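# Hang the blue mug on the mug tree

## Task

Put the blue mug on the mug tree so that it hangs from its handle, not touching or resting on the tree's base.

## Robot and tools

Robot: two arms with five-finger hands. right_arm carries a right hand; left_arm carries a left hand, its mirror image. Base positions in the scene frame: left_arm (-0.022, +0.329, +0.015) m, quat_wxyz (+1.000, 0, 0, -0.019); right_arm (+0.049, -0.320, +0.003) m, quat_wxyz (+1.000, 0, 0, -0.028). A post stands bolted to the floor behind the arms. Loose objects may get a short push now and then. Nothing may be knocked out of the work area.

Frames: the scene frame has its origin at table-top height, halfway between the nominal bases, +z up, +x out over the table, and left_arm on the +y side. Image sides do not match arm names. Each arm reports its hand pose, velocities and Hand target in its own base frame. Offsets run along that arm's base axes, and turns pivot about the Hand target position. Printed poses can be off by a few cm.

Hand point: a point fixed to the palm, 0.05 m in front of it and 0.15 m out from the wrist mount along the fingers. Its +z runs along straight fingers and +y points out of the palm. +x runs across the palm away from the thumb on the right hand and toward the thumb on the left hand. Straight fingers extend 0.06 to 0.07 m past the point. A wrist bracket on the little-finger side can collide with things. The thumb turned in front of the palm closes with the fingers around objects about 0.035 to 0.065 m thick, or around a handle down to about 0.025 m.

Row layout: 28 numbers, each in [-1, 1], always all 28. Numbers 1-14 are left_arm and 15-28 are right_arm. Each arm's 14 are dx, dy, dz, rx, ry, rz, thumb_turn, thumb_bend, index, middle, ring, little, force_limit, speed.
- dx..rz are an offset, not a pose. They count from the arm's Hand target as it stood when the action or move began, along base axes. 1.0 means 0.6 m or 180 degrees, and rx, ry, rz form one rotation vector. All six at 0 asks nothing new of that arm.
- The six finger numbers are absolute targets: -1 open or straight, +1 closed or curled. thumb_turn +1 puts the thumb in front of the palm.
- force_limit maps -1..+1 to about 0..10 N at the fingertip (15 N for the two thumb motors).
- speed rises from near zero at -1 to full at +0.48 and above. For a soft grip, close at -0.94 or lower.
- No value means 'unchanged'. To keep a hand as it is, resend the eight numbers from its last executed row. If it has none yet, send its hand_measured, hand_force_limit and hand_speed.

execute_actions: "actions" is a list of actions. Each action is a table of up to 15 rows, one per 1/30 s step, so one action lasts 0.5 s. A short table repeats its final row. Every row of an action counts from the same start pose. A later action starts from the new Hand target, so repeating an offset moves the arm further. "cameras" takes names, ["all"] or []. An empty actions list returns every camera image by default.

move: "target" is one 28-number row or a list of up to 15 rows. Every row in the list is an offset from the same starting Hand targets, not from the row before. Paths are straight, end together and are capped at 10 s. "speed" is in m/s, 0.002 to 4.3, default 0.25, given as one number or one per target. Turns are limited to twice that in rad/s. "blend" rounds corners, in m, and 0 means a stop at each target. "blocking": false returns after about 0.5 s while the move continues. Paths do not avoid obstacles or the other arm, and faster moves hit harder. The result adds a "move:" line with the ending (done, off_target, moving, held, fault) and any limits (paced = pose clipped, held = steps withheld).

wait: "seconds" from 0 to 3600, sends nothing new, and a running move continues. stop: brakes a running move. zoom_image: "camera" (cam_high, cam_low, cam_left_wrist, cam_right_wrist) and "region" [x0, y0, x1, y1] in pixels from the top-left, at most 504 wide and 504 high, on the newest image. show_instructions: shows the reference pages. finished_scene: optional "scene" 1. It ends the scene for good, and the mug must stay hung without help.

Cameras: cam_high 896x504, cam_low 896x504, cam_left_wrist 672x504, cam_right_wrist 672x504.

Results:
- end_effector_position (m) and end_effector_quat_wxyz are in base frame. "Hand target" is the last commanded pose after the 40-degree orientation clip, and the next offsets count from it.
- The hand often rests 1 to 3 cm short, sometimes 5 cm, usually low. That is not proof of contact. If needed, send the gap as an offset.
- hand_measured, hand_stopped_by (moving, target, force, stalled, fault) and hand_load_n list six values in motor order. A load near 0 after gripping means the grip was lost.
- Joint torques, joint velocities and motor temperatures are also listed. Action results include end_effector_position at some steps.

Joint ranges (rad), base to hand: waist -2.880 to 2.880, shoulder 0.000 to 3.142, elbow 0.000 to 3.019 (straight at 2.964), wrist pitch -1.693 to 1.571, wrist yaw -1.571 to 1.571, wrist roll -2.094 to 2.094.

Avoid:
- Dropping the mug, even a few mm, or releasing it while it moves.
- Slamming into the tree or table, or pressing hard against anything.
- Any contact between the two hands; even moderate contact can fail the scene.
- Overloading fingers. To squeeze harder, raise force_limit and send a more closed target. To release, send a more open target. To end a push, command a target back past the hand point.
- Overheating: holding loads or straining at unreachable poses heats the motors. At 85 °C a MOTOR HOT line appears. At 100 °C the arm drops for 30 to 60 s.
- Passing close to an arm's own base, which can swing the elbow around suddenly.

Each tool is called after "Emit:" as name([rows], argument=value, ...), one row to a line, values as JSON.

Reference images:

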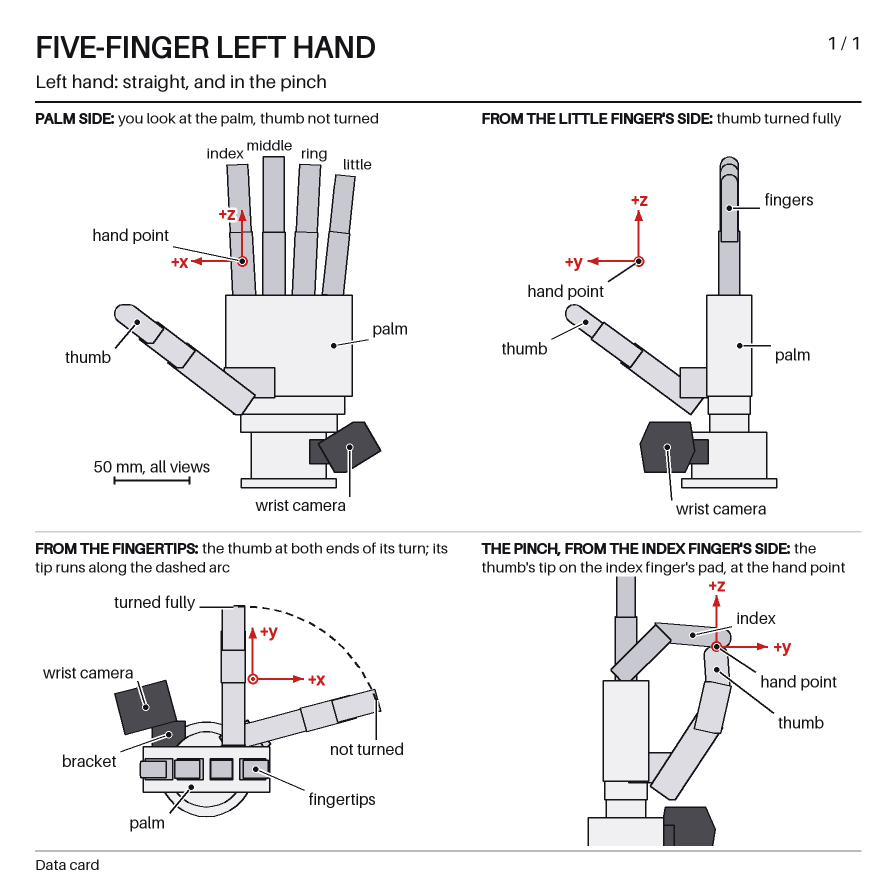

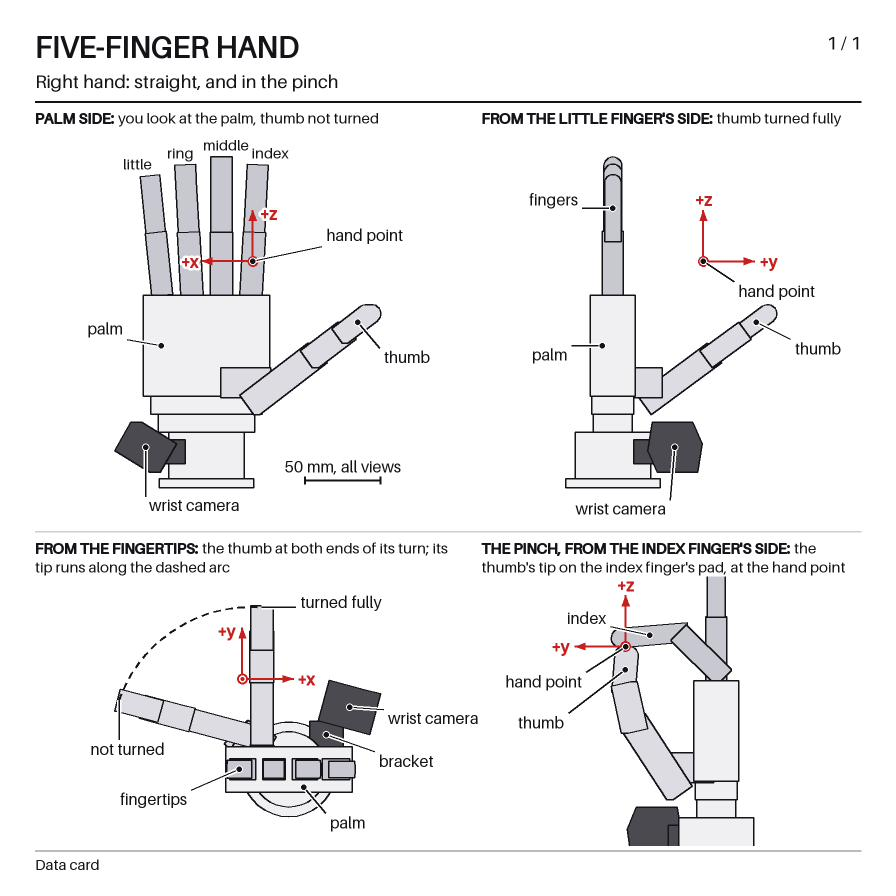

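## Session

Emit:
execute_actions(actions=[])

Scene clock: 0.00 s.
left_arm: end_effector_position=(+0.5368, -0.3054, +0.2187) hand_measured=(-1.000, -1.000, -1.000, -1.000, -1.000, -1.000) hand_load_n=(+0.0, +0.0, +0.0, +0.0, +0.0, +0.0) hand_stopped_by=(target, target, target, target, target, target) hand_force_limit=0.00 hand_speed=-0.80 end_effector_quat_wxyz=(+0.658, +0.510, +0.475, -0.286) | right_arm: end_effector_position=(+0.3984, -0.0009, +0.2433) hand_measured=(-1.000, -1.000, -1.000, -1.000, -1.000, -1.000) hand_load_n=(+0.0, +0.0, +0.0, +0.0, +0.0, +0.0) hand_stopped_by=(target, target, target, target, target, target) hand_force_limit=0.00 hand_speed=-0.80 end_effector_quat_wxyz=(+0.019, -0.078, +0.997, +0.018)
Joint positions: left_arm=[-0.34 1.629 0.763 0.913 0.891 1.944] | right_arm=[-0.192 1.32 1.303 -1.527 -0.045 1.224]
Joint velocities: within noise
Joint torques (N m): no reading
Motor temperatures (°C): left_arm=[27 36 31 33 29 30] | right_arm=[30 32 30 29 27 36]
Heat: left arm: hottest shoulder 36 °C; right arm: hottest wrist roll 36 °C.
Hand target: left_arm +0.5414, -0.3070, +0.2332; +0.668, +0.510, +0.464, -0.281 | right_arm +0.4031, -0.0018, +0.2472; +0.024, -0.078, +0.997, +0.017

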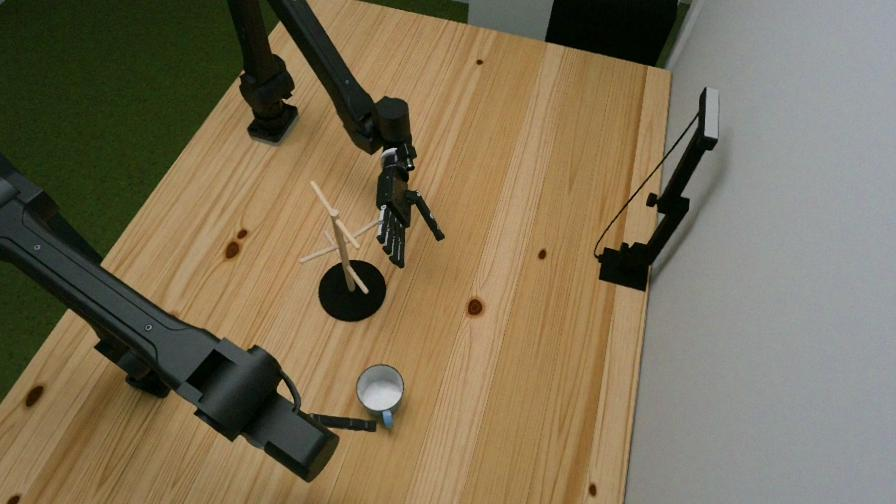

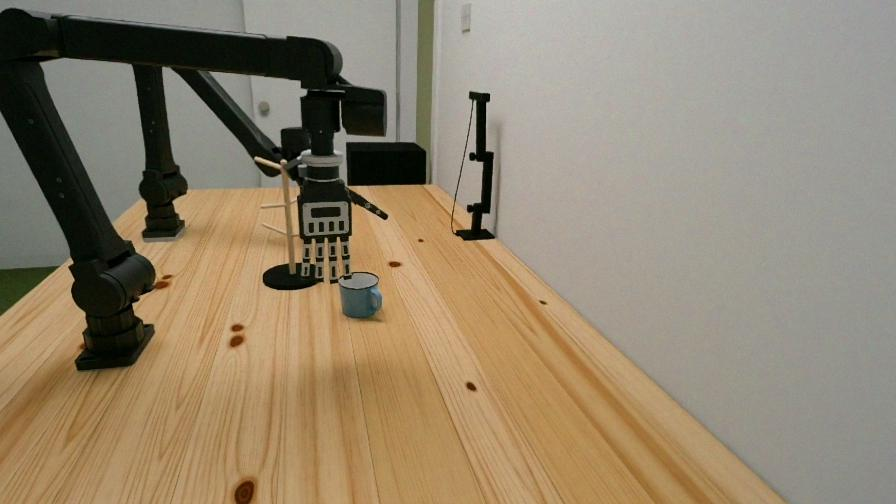

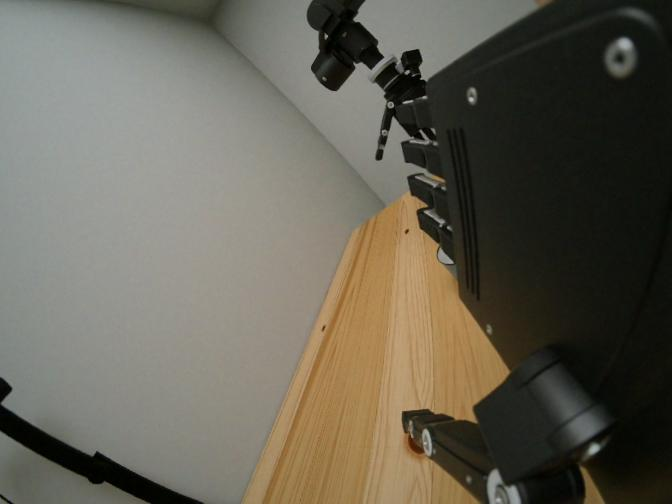

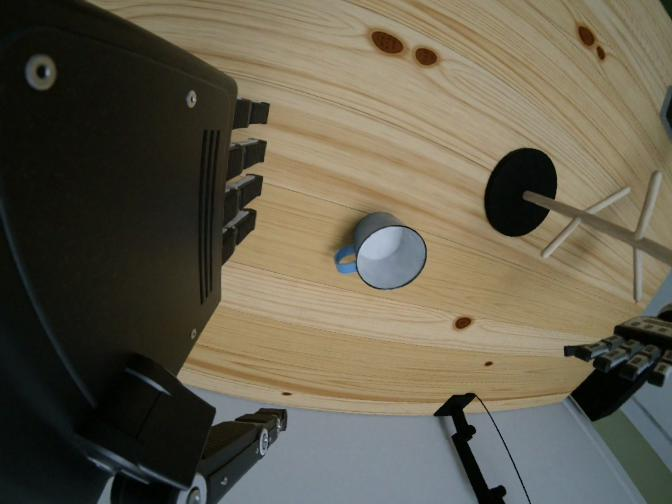

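Emit:
zoom_image(camera="cam_high", region=[260, 140, 480, 460])

Emit:
zoom_image(camera="cam_low", region=[220, 120, 440, 340])

Emit:
zoom_image(camera="cam_right_wrist", region=[300, 100, 672, 420])

Emit:
zoom_image(camera="cam_high", region=[0, 60, 340, 420])

Scaled by 1.575 from the camera's image (finer frame: 1280x720).

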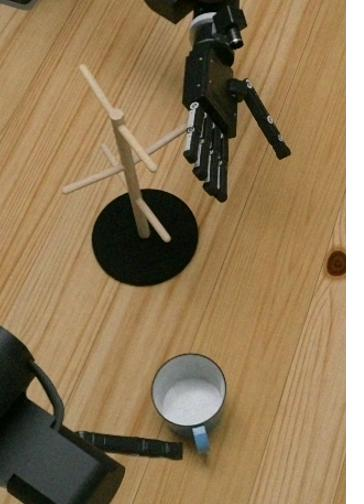

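Scaled by 2.291 from the camera's image (finer frame: 1280x720).

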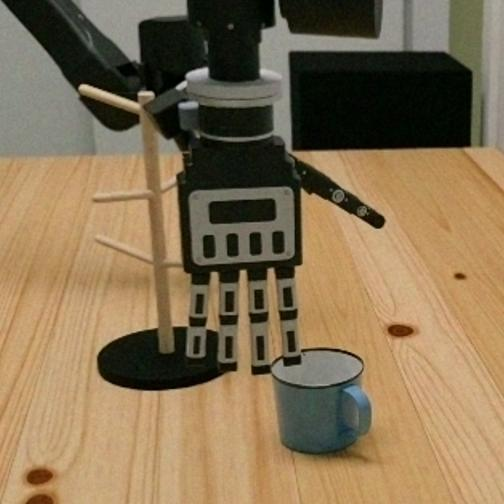

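Scaled by 1.355 from the camera's image (finer frame: 960x720).

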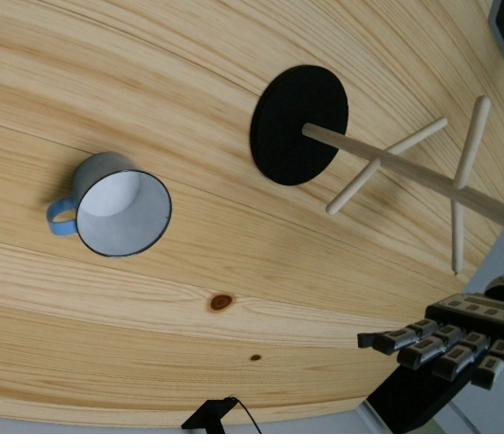

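Scaled by 1.400 from the camera's image (finer frame: 1280x720).

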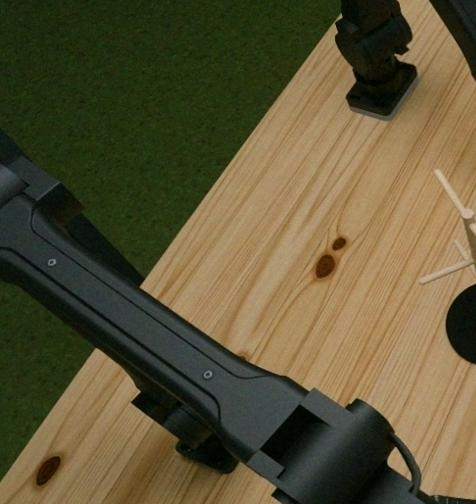

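Emit:
move(target=[0,0,0,0,0,0,-1,-1,-1,-1,-1,-1,0,-0.8,-0.122,0.086,0.02,-0.267,-0.510,0.447,1,-0.6,-0.05,-0.05,-1,-1,0,0], cameras=["all"])

Scene clock: 55.57 s.
left_arm: end_effector_position=(+0.5368, -0.3054, +0.2187) hand_measured=(-1.000, -1.000, -1.000, -1.000, -1.000, -1.000) hand_load_n=(+0.0, +0.0, +0.5, +0.0, +0.0, +0.0) hand_stopped_by=(target, target, target, target, target, target) hand_force_limit=0.00 hand_speed=-0.80 end_effector_quat_wxyz=(+0.658, +0.510, +0.475, -0.286) | right_arm: end_effector_position=(+0.3284, +0.0553, +0.2643) hand_measured=(+1.000, -0.600, -0.050, -0.050, -1.000, -1.000) hand_load_n=(+0.0, +0.0, +0.0, +0.0, +0.0, +0.0) hand_stopped_by=(target, target, target, target, target, target) hand_force_limit=0.00 hand_speed=0.00 end_effector_quat_wxyz=(+0.614, -0.607, +0.358, -0.356)
Joint positions: left_arm=[-0.34 1.629 0.763 0.913 0.891 1.944] | right_arm=[-0.367 0.558 0.384 0.184 -0.881 0.015]
Joint torques (N m): left_arm=[1.73 -10.81 8.46 1.69 0.08 0.02] | right_arm=[-1.44 1.9 8.01 2.21 -0.05 -0.12]
Motor temperatures (°C): left_arm=[27 37 32 33 28 30] | right_arm=[30 32 35 28 27 35]
Heat: left arm: hottest shoulder 37 °C; right arm: hottest elbow 35 °C.
Hand target: left_arm +0.5414, -0.3070, +0.2332; +0.668, +0.510, +0.464, -0.281 | right_arm +0.3299, +0.0497, +0.2591; +0.610, -0.607, +0.359, -0.362
Off the commanded pose: left_arm 0.015 m, 2 deg | right_arm 0.008 m, 1 deg.
move: done

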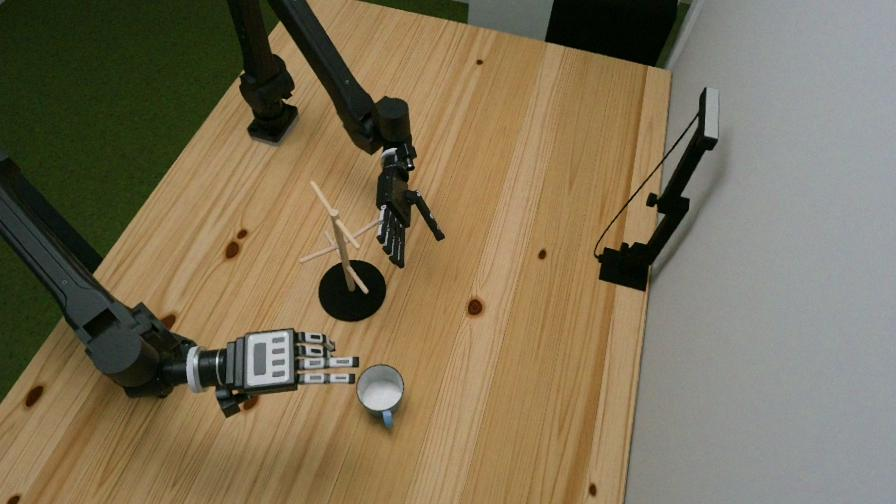

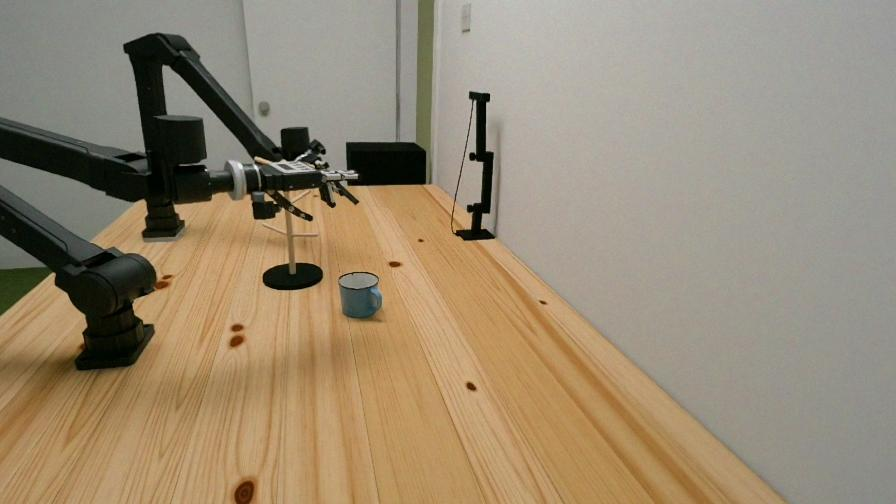

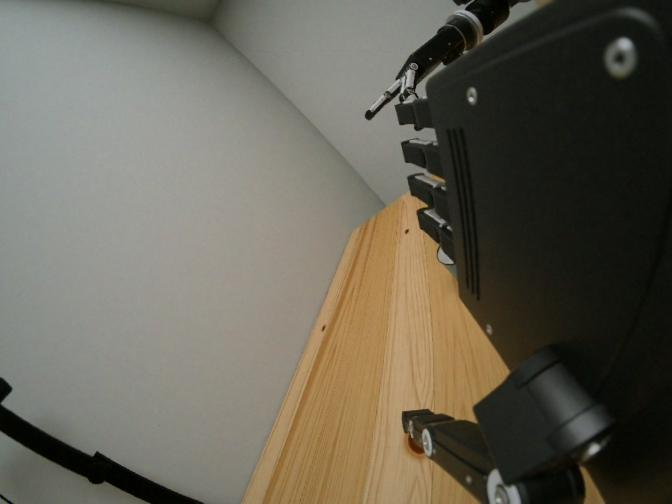

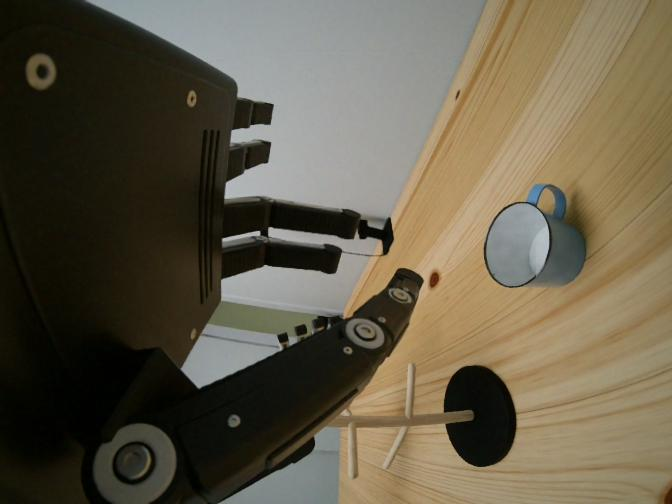

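Emit:
zoom_image(camera="cam_left_wrist", region=[370, 60, 520, 280])

Emit:
zoom_image(camera="cam_right_wrist", region=[200, 60, 620, 480])

Emit:
zoom_image(camera="cam_high", region=[150, 160, 460, 460])

Emit:
zoom_image(camera="cam_low", region=[200, 120, 420, 340])

Scaled by 2.291 from the camera's image (finer frame: 960x720).

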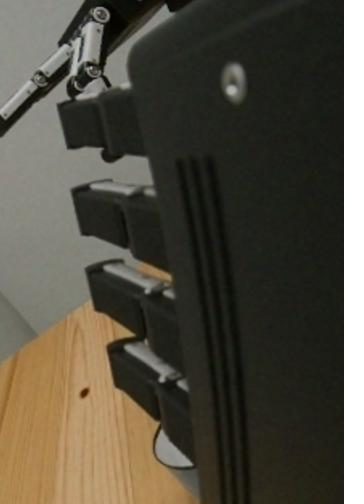

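Scaled by 1.200 from the camera's image (finer frame: 960x720).

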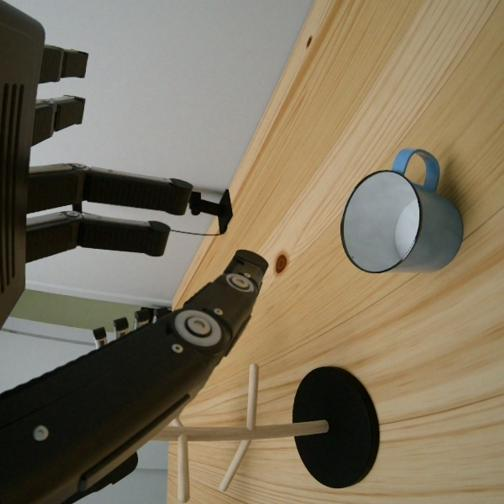

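Scaled by 1.626 from the camera's image (finer frame: 1280x720).

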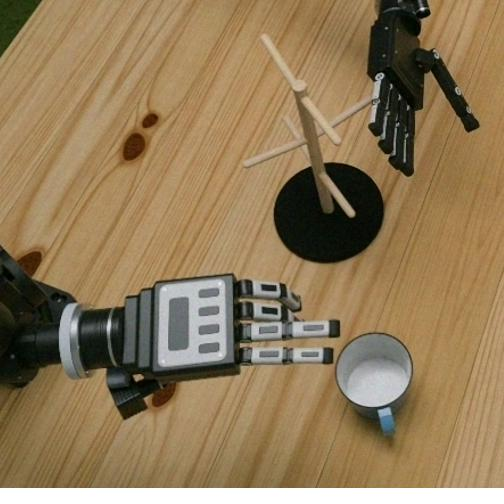

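Scaled by 2.291 from the camera's image (finer frame: 1280x720).

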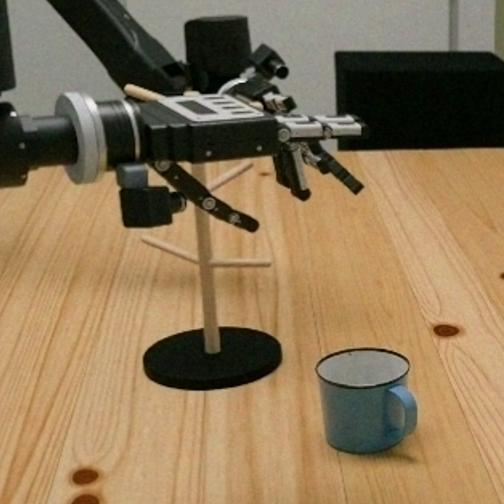

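Emit:
move(target=[0,0,0,0,0,0,-1,-1,-1,-1,-1,-1,0,-0.8,-0.017,0,-0.21,0,0,0,1,-0.6,-0.05,-0.05,-1,-1,0,0], cameras=["all"])

Emit:
zoom_image(camera="cam_high", region=[260, 300, 460, 460])

Emit:
zoom_image(camera="cam_low", region=[240, 180, 440, 340])

Scene clock: 71.07 s.
left_arm: end_effector_position=(+0.5368, -0.3054, +0.2187) hand_measured=(-1.000, -1.000, -1.000, -1.000, -1.000, -1.000) hand_load_n=(+0.0, +0.0, +0.0, +0.0, +0.0, +0.0) hand_stopped_by=(target, target, target, target, target, target) hand_force_limit=0.00 hand_speed=-0.80 end_effector_quat_wxyz=(+0.658, +0.510, +0.475, -0.286) | right_arm: end_effector_position=(+0.3219, +0.0528, +0.1372) hand_measured=(+1.000, -0.600, -0.050, -0.050, -1.000, -1.000) hand_load_n=(+0.0, +0.0, +0.0, +0.0, +0.0, +0.0) hand_stopped_by=(target, target, target, target, target, target) hand_force_limit=0.00 hand_speed=0.00 end_effector_quat_wxyz=(+0.610, -0.612, +0.349, -0.364)
Joint positions: left_arm=[-0.34 1.629 0.763 0.913 0.891 1.944] | right_arm=[-0.388 0.902 0.102 0.813 -0.902 -0.009]
Joint torques (N m): left_arm=[1.14 -10.99 8.46 1.73 0.07 0] | right_arm=[-1.44 0.73 5.7 2.25 -0.05 0.11]
Heat: left arm: hottest shoulder 37 °C; right arm: hottest elbow 35 °C.
Hand target: left_arm +0.5414, -0.3070, +0.2332; +0.668, +0.510, +0.464, -0.281 | right_arm +0.3198, +0.0496, +0.1332; +0.609, -0.607, +0.359, -0.362
Off the commanded pose: left_arm 0.015 m, 2 deg | right_arm 0.006 m, 1 deg.
move: done

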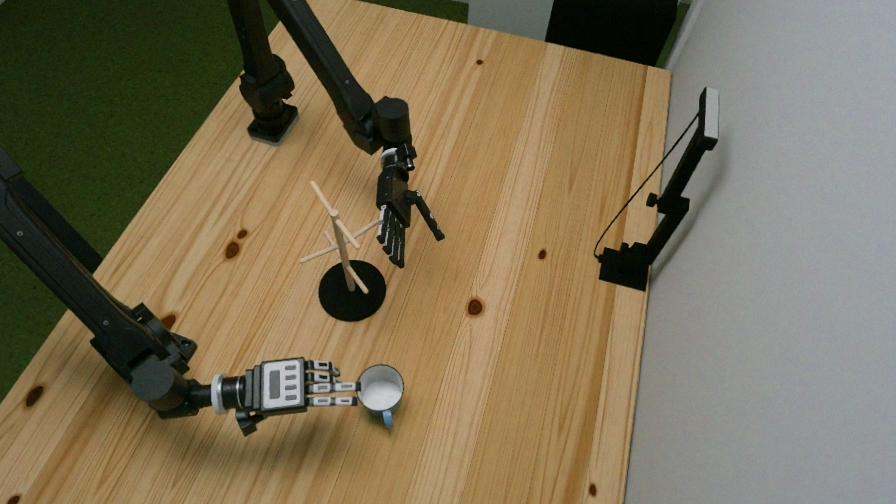

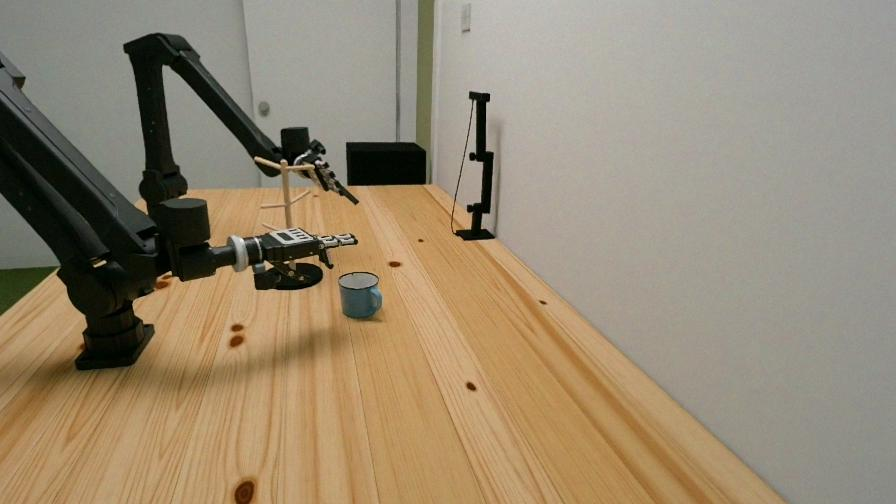

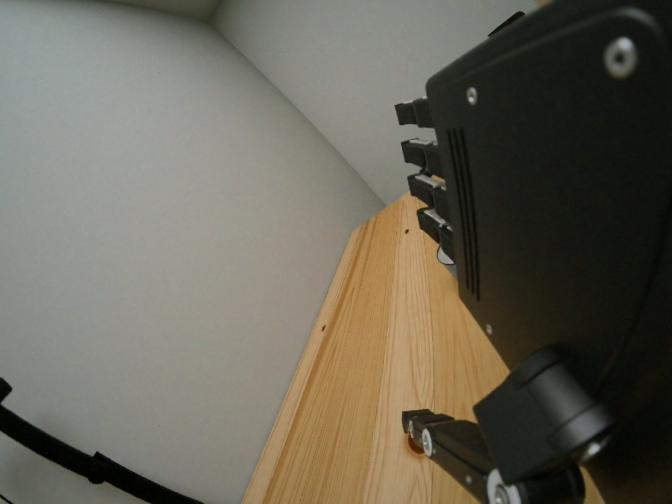

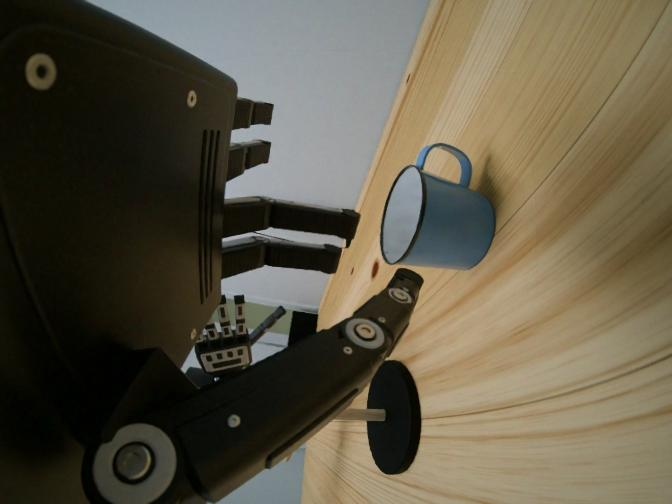

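Scaled by 2.520 from the camera's image (finer frame: 1280x720).

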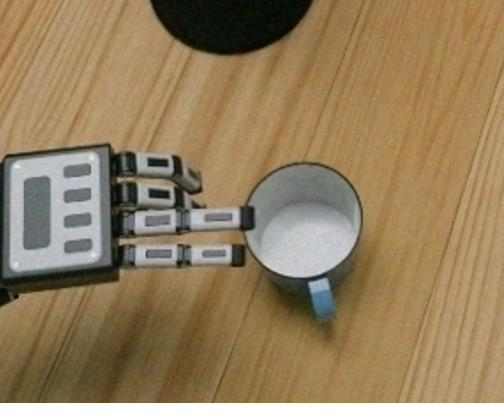

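Scaled by 2.520 from the camera's image (finer frame: 1280x720).

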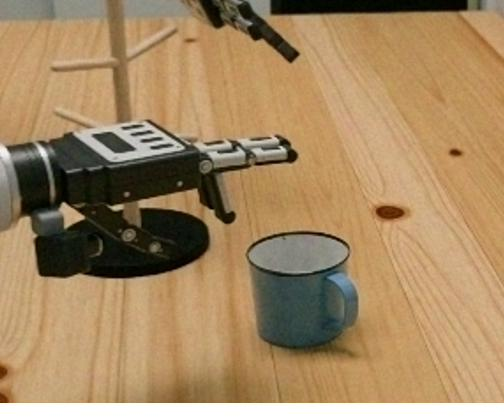

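Emit:
zoom_image(camera="cam_high", region=[0, 150, 300, 450])

Emit:
zoom_image(camera="cam_low", region=[0, 160, 300, 400])

Scaled by 1.680 from the camera's image (finer frame: 1280x720).

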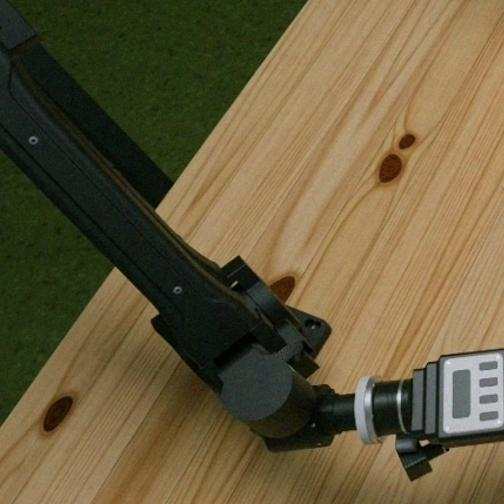

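Scaled by 1.680 from the camera's image (finer frame: 1280x720).

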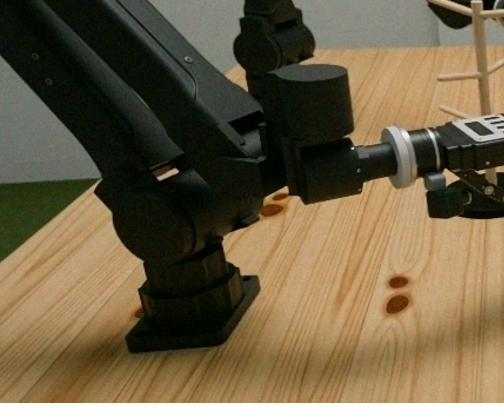

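Emit:
move(target=[0,0,0,0,0,0,-1,-1,-1,-1,-1,-1,0,-0.8,0.0685,0.0272,-0.025,0,0,0.048,1,-0.6,-0.05,-0.05,-1,-1,0,0], cameras=["all"], speed=0.12)

Emit:
zoom_image(camera="cam_high", region=[260, 300, 460, 460])

Emit:
zoom_image(camera="cam_low", region=[240, 180, 440, 340])

Emit:
zoom_image(camera="cam_right_wrist", region=[200, 80, 600, 380])

Scene clock: 88.47 s.
left_arm: end_effector_position=(+0.5368, -0.3054, +0.2187) hand_measured=(-1.000, -1.000, -1.000, -1.000, -1.000, -1.000) hand_load_n=(+0.0, +0.0, +0.0, +0.0, +0.0, +0.0) hand_stopped_by=(target, target, target, target, target, target) hand_force_limit=0.00 hand_speed=-0.80 end_effector_quat_wxyz=(+0.658, +0.510, +0.475, -0.286) | right_arm: end_effector_position=(+0.3526, +0.0628, +0.1108) hand_measured=(+1.000, -0.600, -0.050, -0.050, -1.000, -1.000) hand_load_n=(+0.0, +0.0, +0.0, +0.0, +0.0, +0.0) hand_stopped_by=(target, target, target, target, target, target) hand_force_limit=0.00 hand_speed=0.00 end_effector_quat_wxyz=(+0.629, -0.633, +0.323, -0.315)
Joint positions: left_arm=[-0.34 1.629 0.763 0.913 0.891 1.944] | right_arm=[-0.342 1.277 0.189 1.069 -0.976 -0.008]
Joint torques (N m): left_arm=[1.61 -11.28 8.46 1.76 0.03 0.1] | right_arm=[1.38 -2.78 6.23 2.24 -0.08 0.12]
Heat: left arm: hottest shoulder 37 °C; right arm: hottest wrist roll 35 °C.
Hand target: left_arm +0.5414, -0.3070, +0.2332; +0.668, +0.510, +0.464, -0.281 | right_arm +0.3609, +0.0660, +0.1182; +0.635, -0.633, +0.312, -0.315
Off the commanded pose: left_arm 0.015 m, 2 deg | right_arm 0.012 m, 1 deg.
move: off_target (right_arm)

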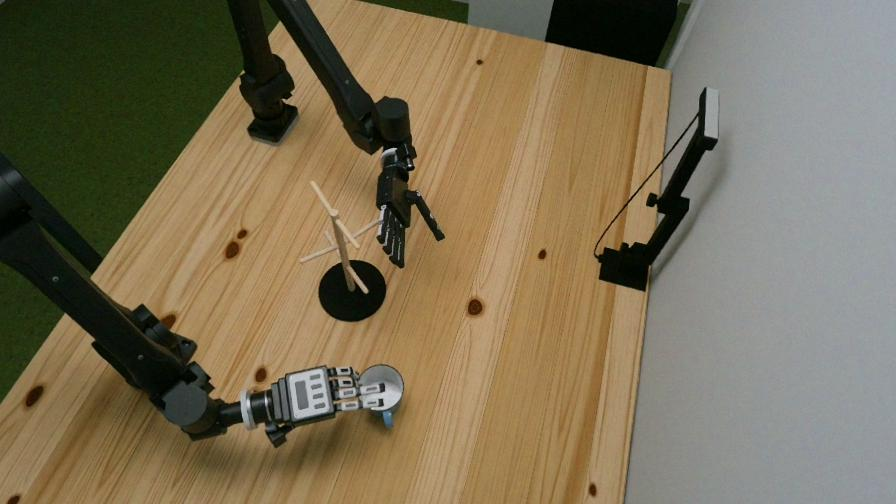

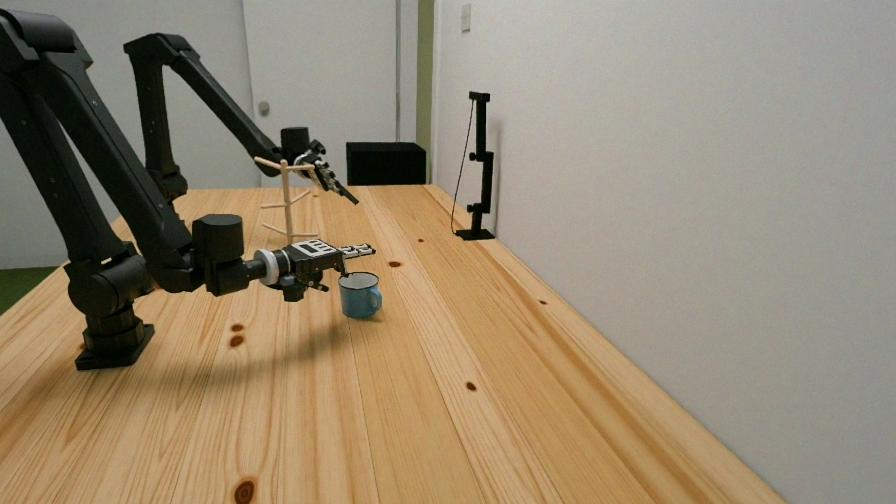

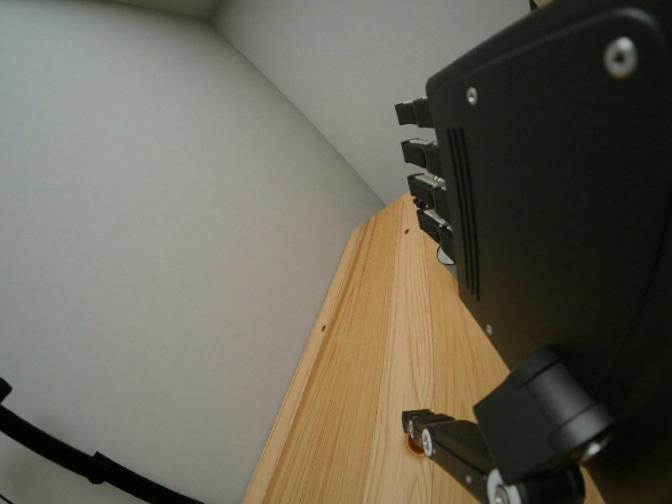

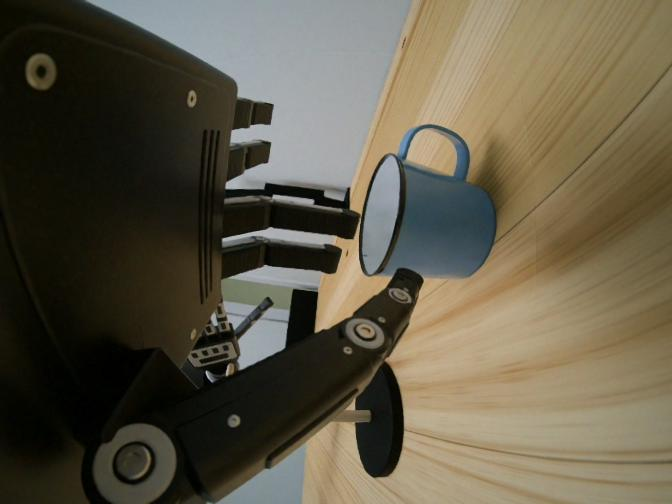

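Scaled by 2.520 from the camera's image (finer frame: 1280x720).

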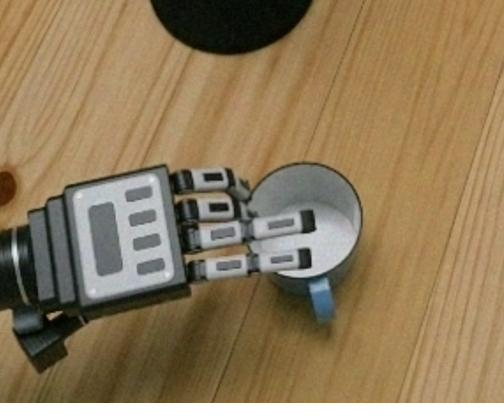

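Scaled by 2.520 from the camera's image (finer frame: 1280x720).

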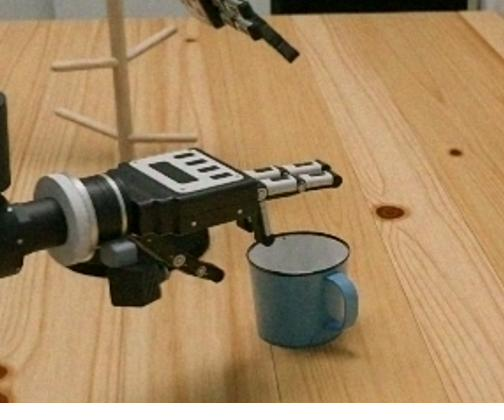

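Scaled by 1.260 from the camera's image (finer frame: 960x720).

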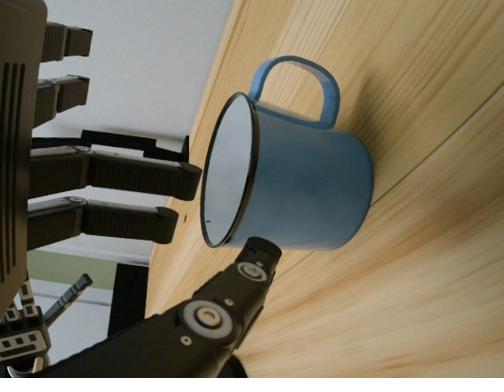

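Emit:
move(target=[0,0,0,0,0,0,-1,-1,-1,-1,-1,-1,0,-0.8,0.045,0.012,0.008,0,0,0,1,-0.6,-0.05,-0.05,-1,-1,0,0], cameras=["cam_high","cam_low","cam_right_wrist"], speed=0.1)

Emit:
zoom_image(camera="cam_high", region=[260, 300, 460, 460])

Emit:
zoom_image(camera="cam_low", region=[240, 180, 440, 340])

Emit:
zoom_image(camera="cam_right_wrist", region=[200, 80, 600, 380])

Scene clock: 91.30 s.
left_arm: end_effector_position=(+0.5368, -0.3054, +0.2187) hand_measured=(-1.000, -1.000, -1.000, -1.000, -1.000, -1.000) hand_load_n=(+0.0, +0.0, +0.0, +0.0, +0.0, +0.0) hand_stopped_by=(target, target, target, target, target, target) hand_force_limit=0.00 hand_speed=-0.80 end_effector_quat_wxyz=(+0.658, +0.510, +0.475, -0.286) | right_arm: end_effector_position=(+0.3801, +0.0698, +0.1199) hand_measured=(+1.000, -0.600, -0.050, -0.050, -1.000, -1.000) hand_load_n=(+0.0, +0.0, +0.0, +0.0, +0.0, +0.0) hand_stopped_by=(target, target, target, target, target, target) hand_force_limit=0.00 hand_speed=0.00 end_effector_quat_wxyz=(+0.631, -0.633, +0.314, -0.321)
Joint positions: left_arm=[-0.34 1.629 0.763 0.913 0.891 1.944] | right_arm=[-0.282 1.32 0.254 1.069 -0.922 -0.007]
Joint torques (N m): left_arm=[1.49 -11.58 8.39 1.76 0.09 0.05] | right_arm=[1.26 -3.49 6.37 1.59 0.13 0.11]
Heat: left arm: hottest shoulder 37 °C; right arm: hottest wrist roll 35 °C.
Hand target: left_arm +0.5414, -0.3070, +0.2332; +0.668, +0.510, +0.464, -0.281 | right_arm +0.3879, +0.0732, +0.1231; +0.635, -0.633, +0.312, -0.315
Off the commanded pose: left_arm 0.015 m, 2 deg | right_arm 0.009 m, 1 deg.
move: done

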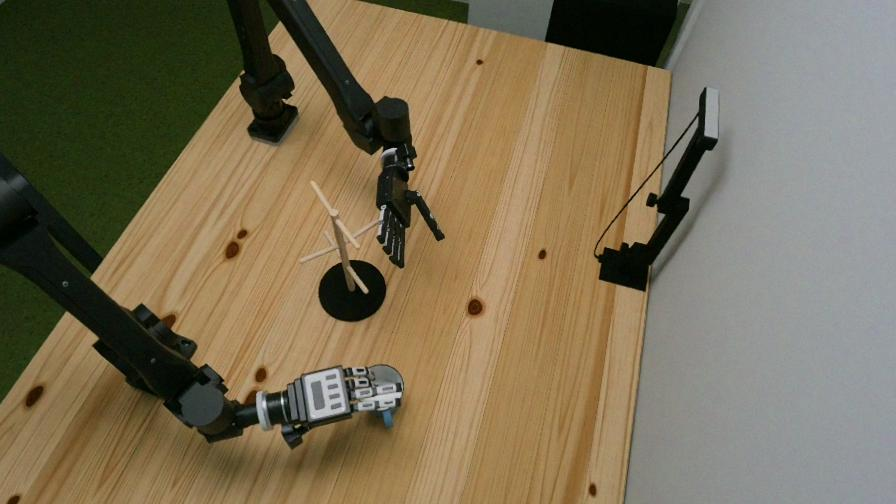

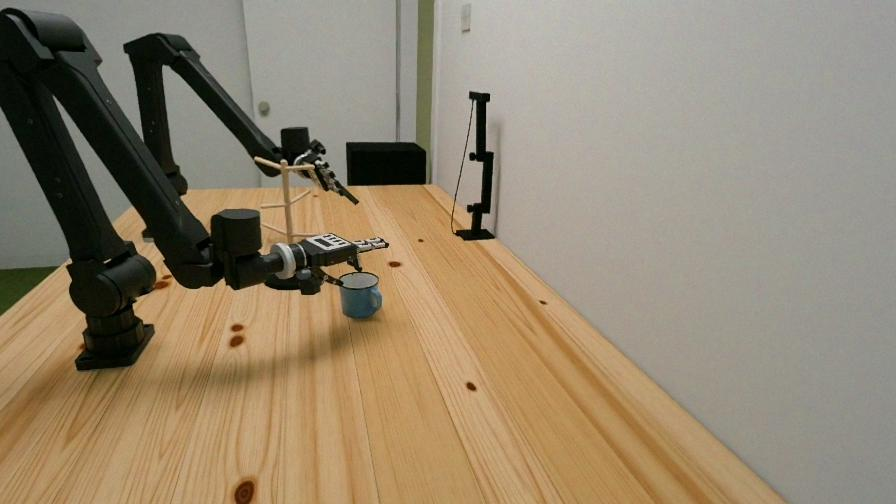

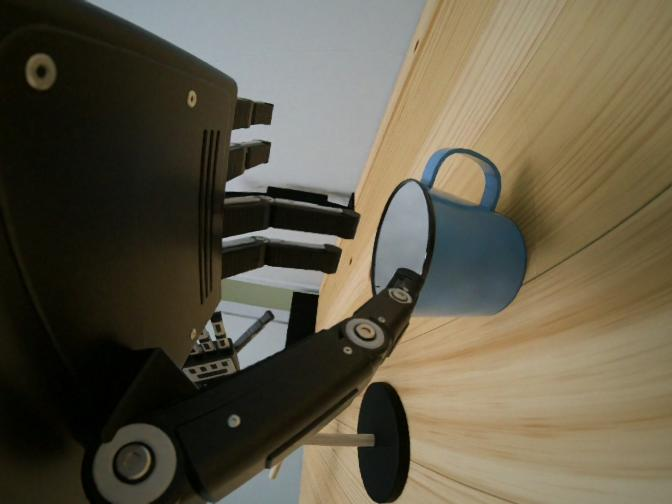

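Scaled by 2.520 from the camera's image (finer frame: 1280x720).

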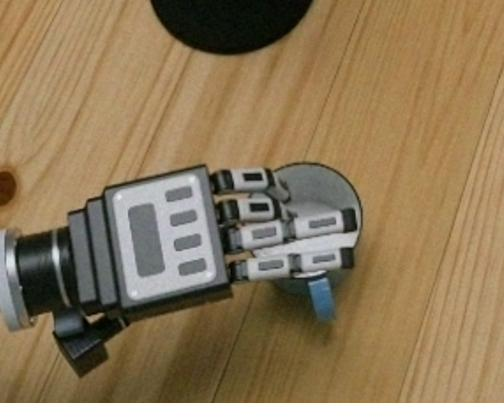

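Scaled by 2.520 from the camera's image (finer frame: 1280x720).

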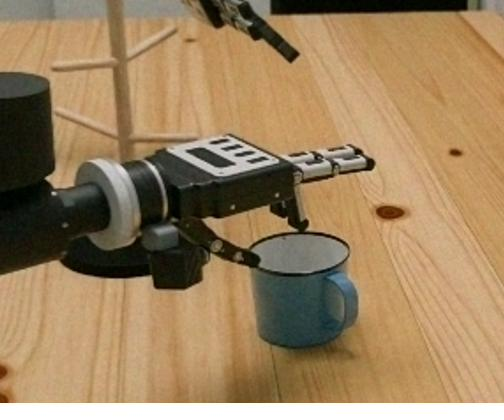

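Scaled by 1.260 from the camera's image (finer frame: 960x720).

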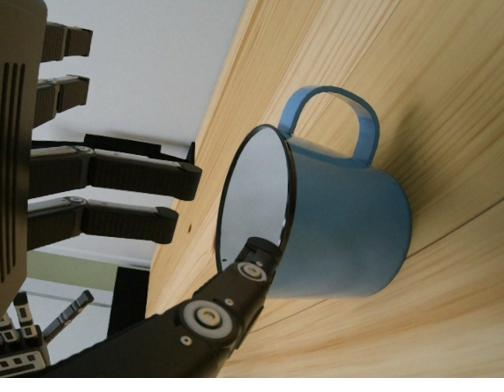

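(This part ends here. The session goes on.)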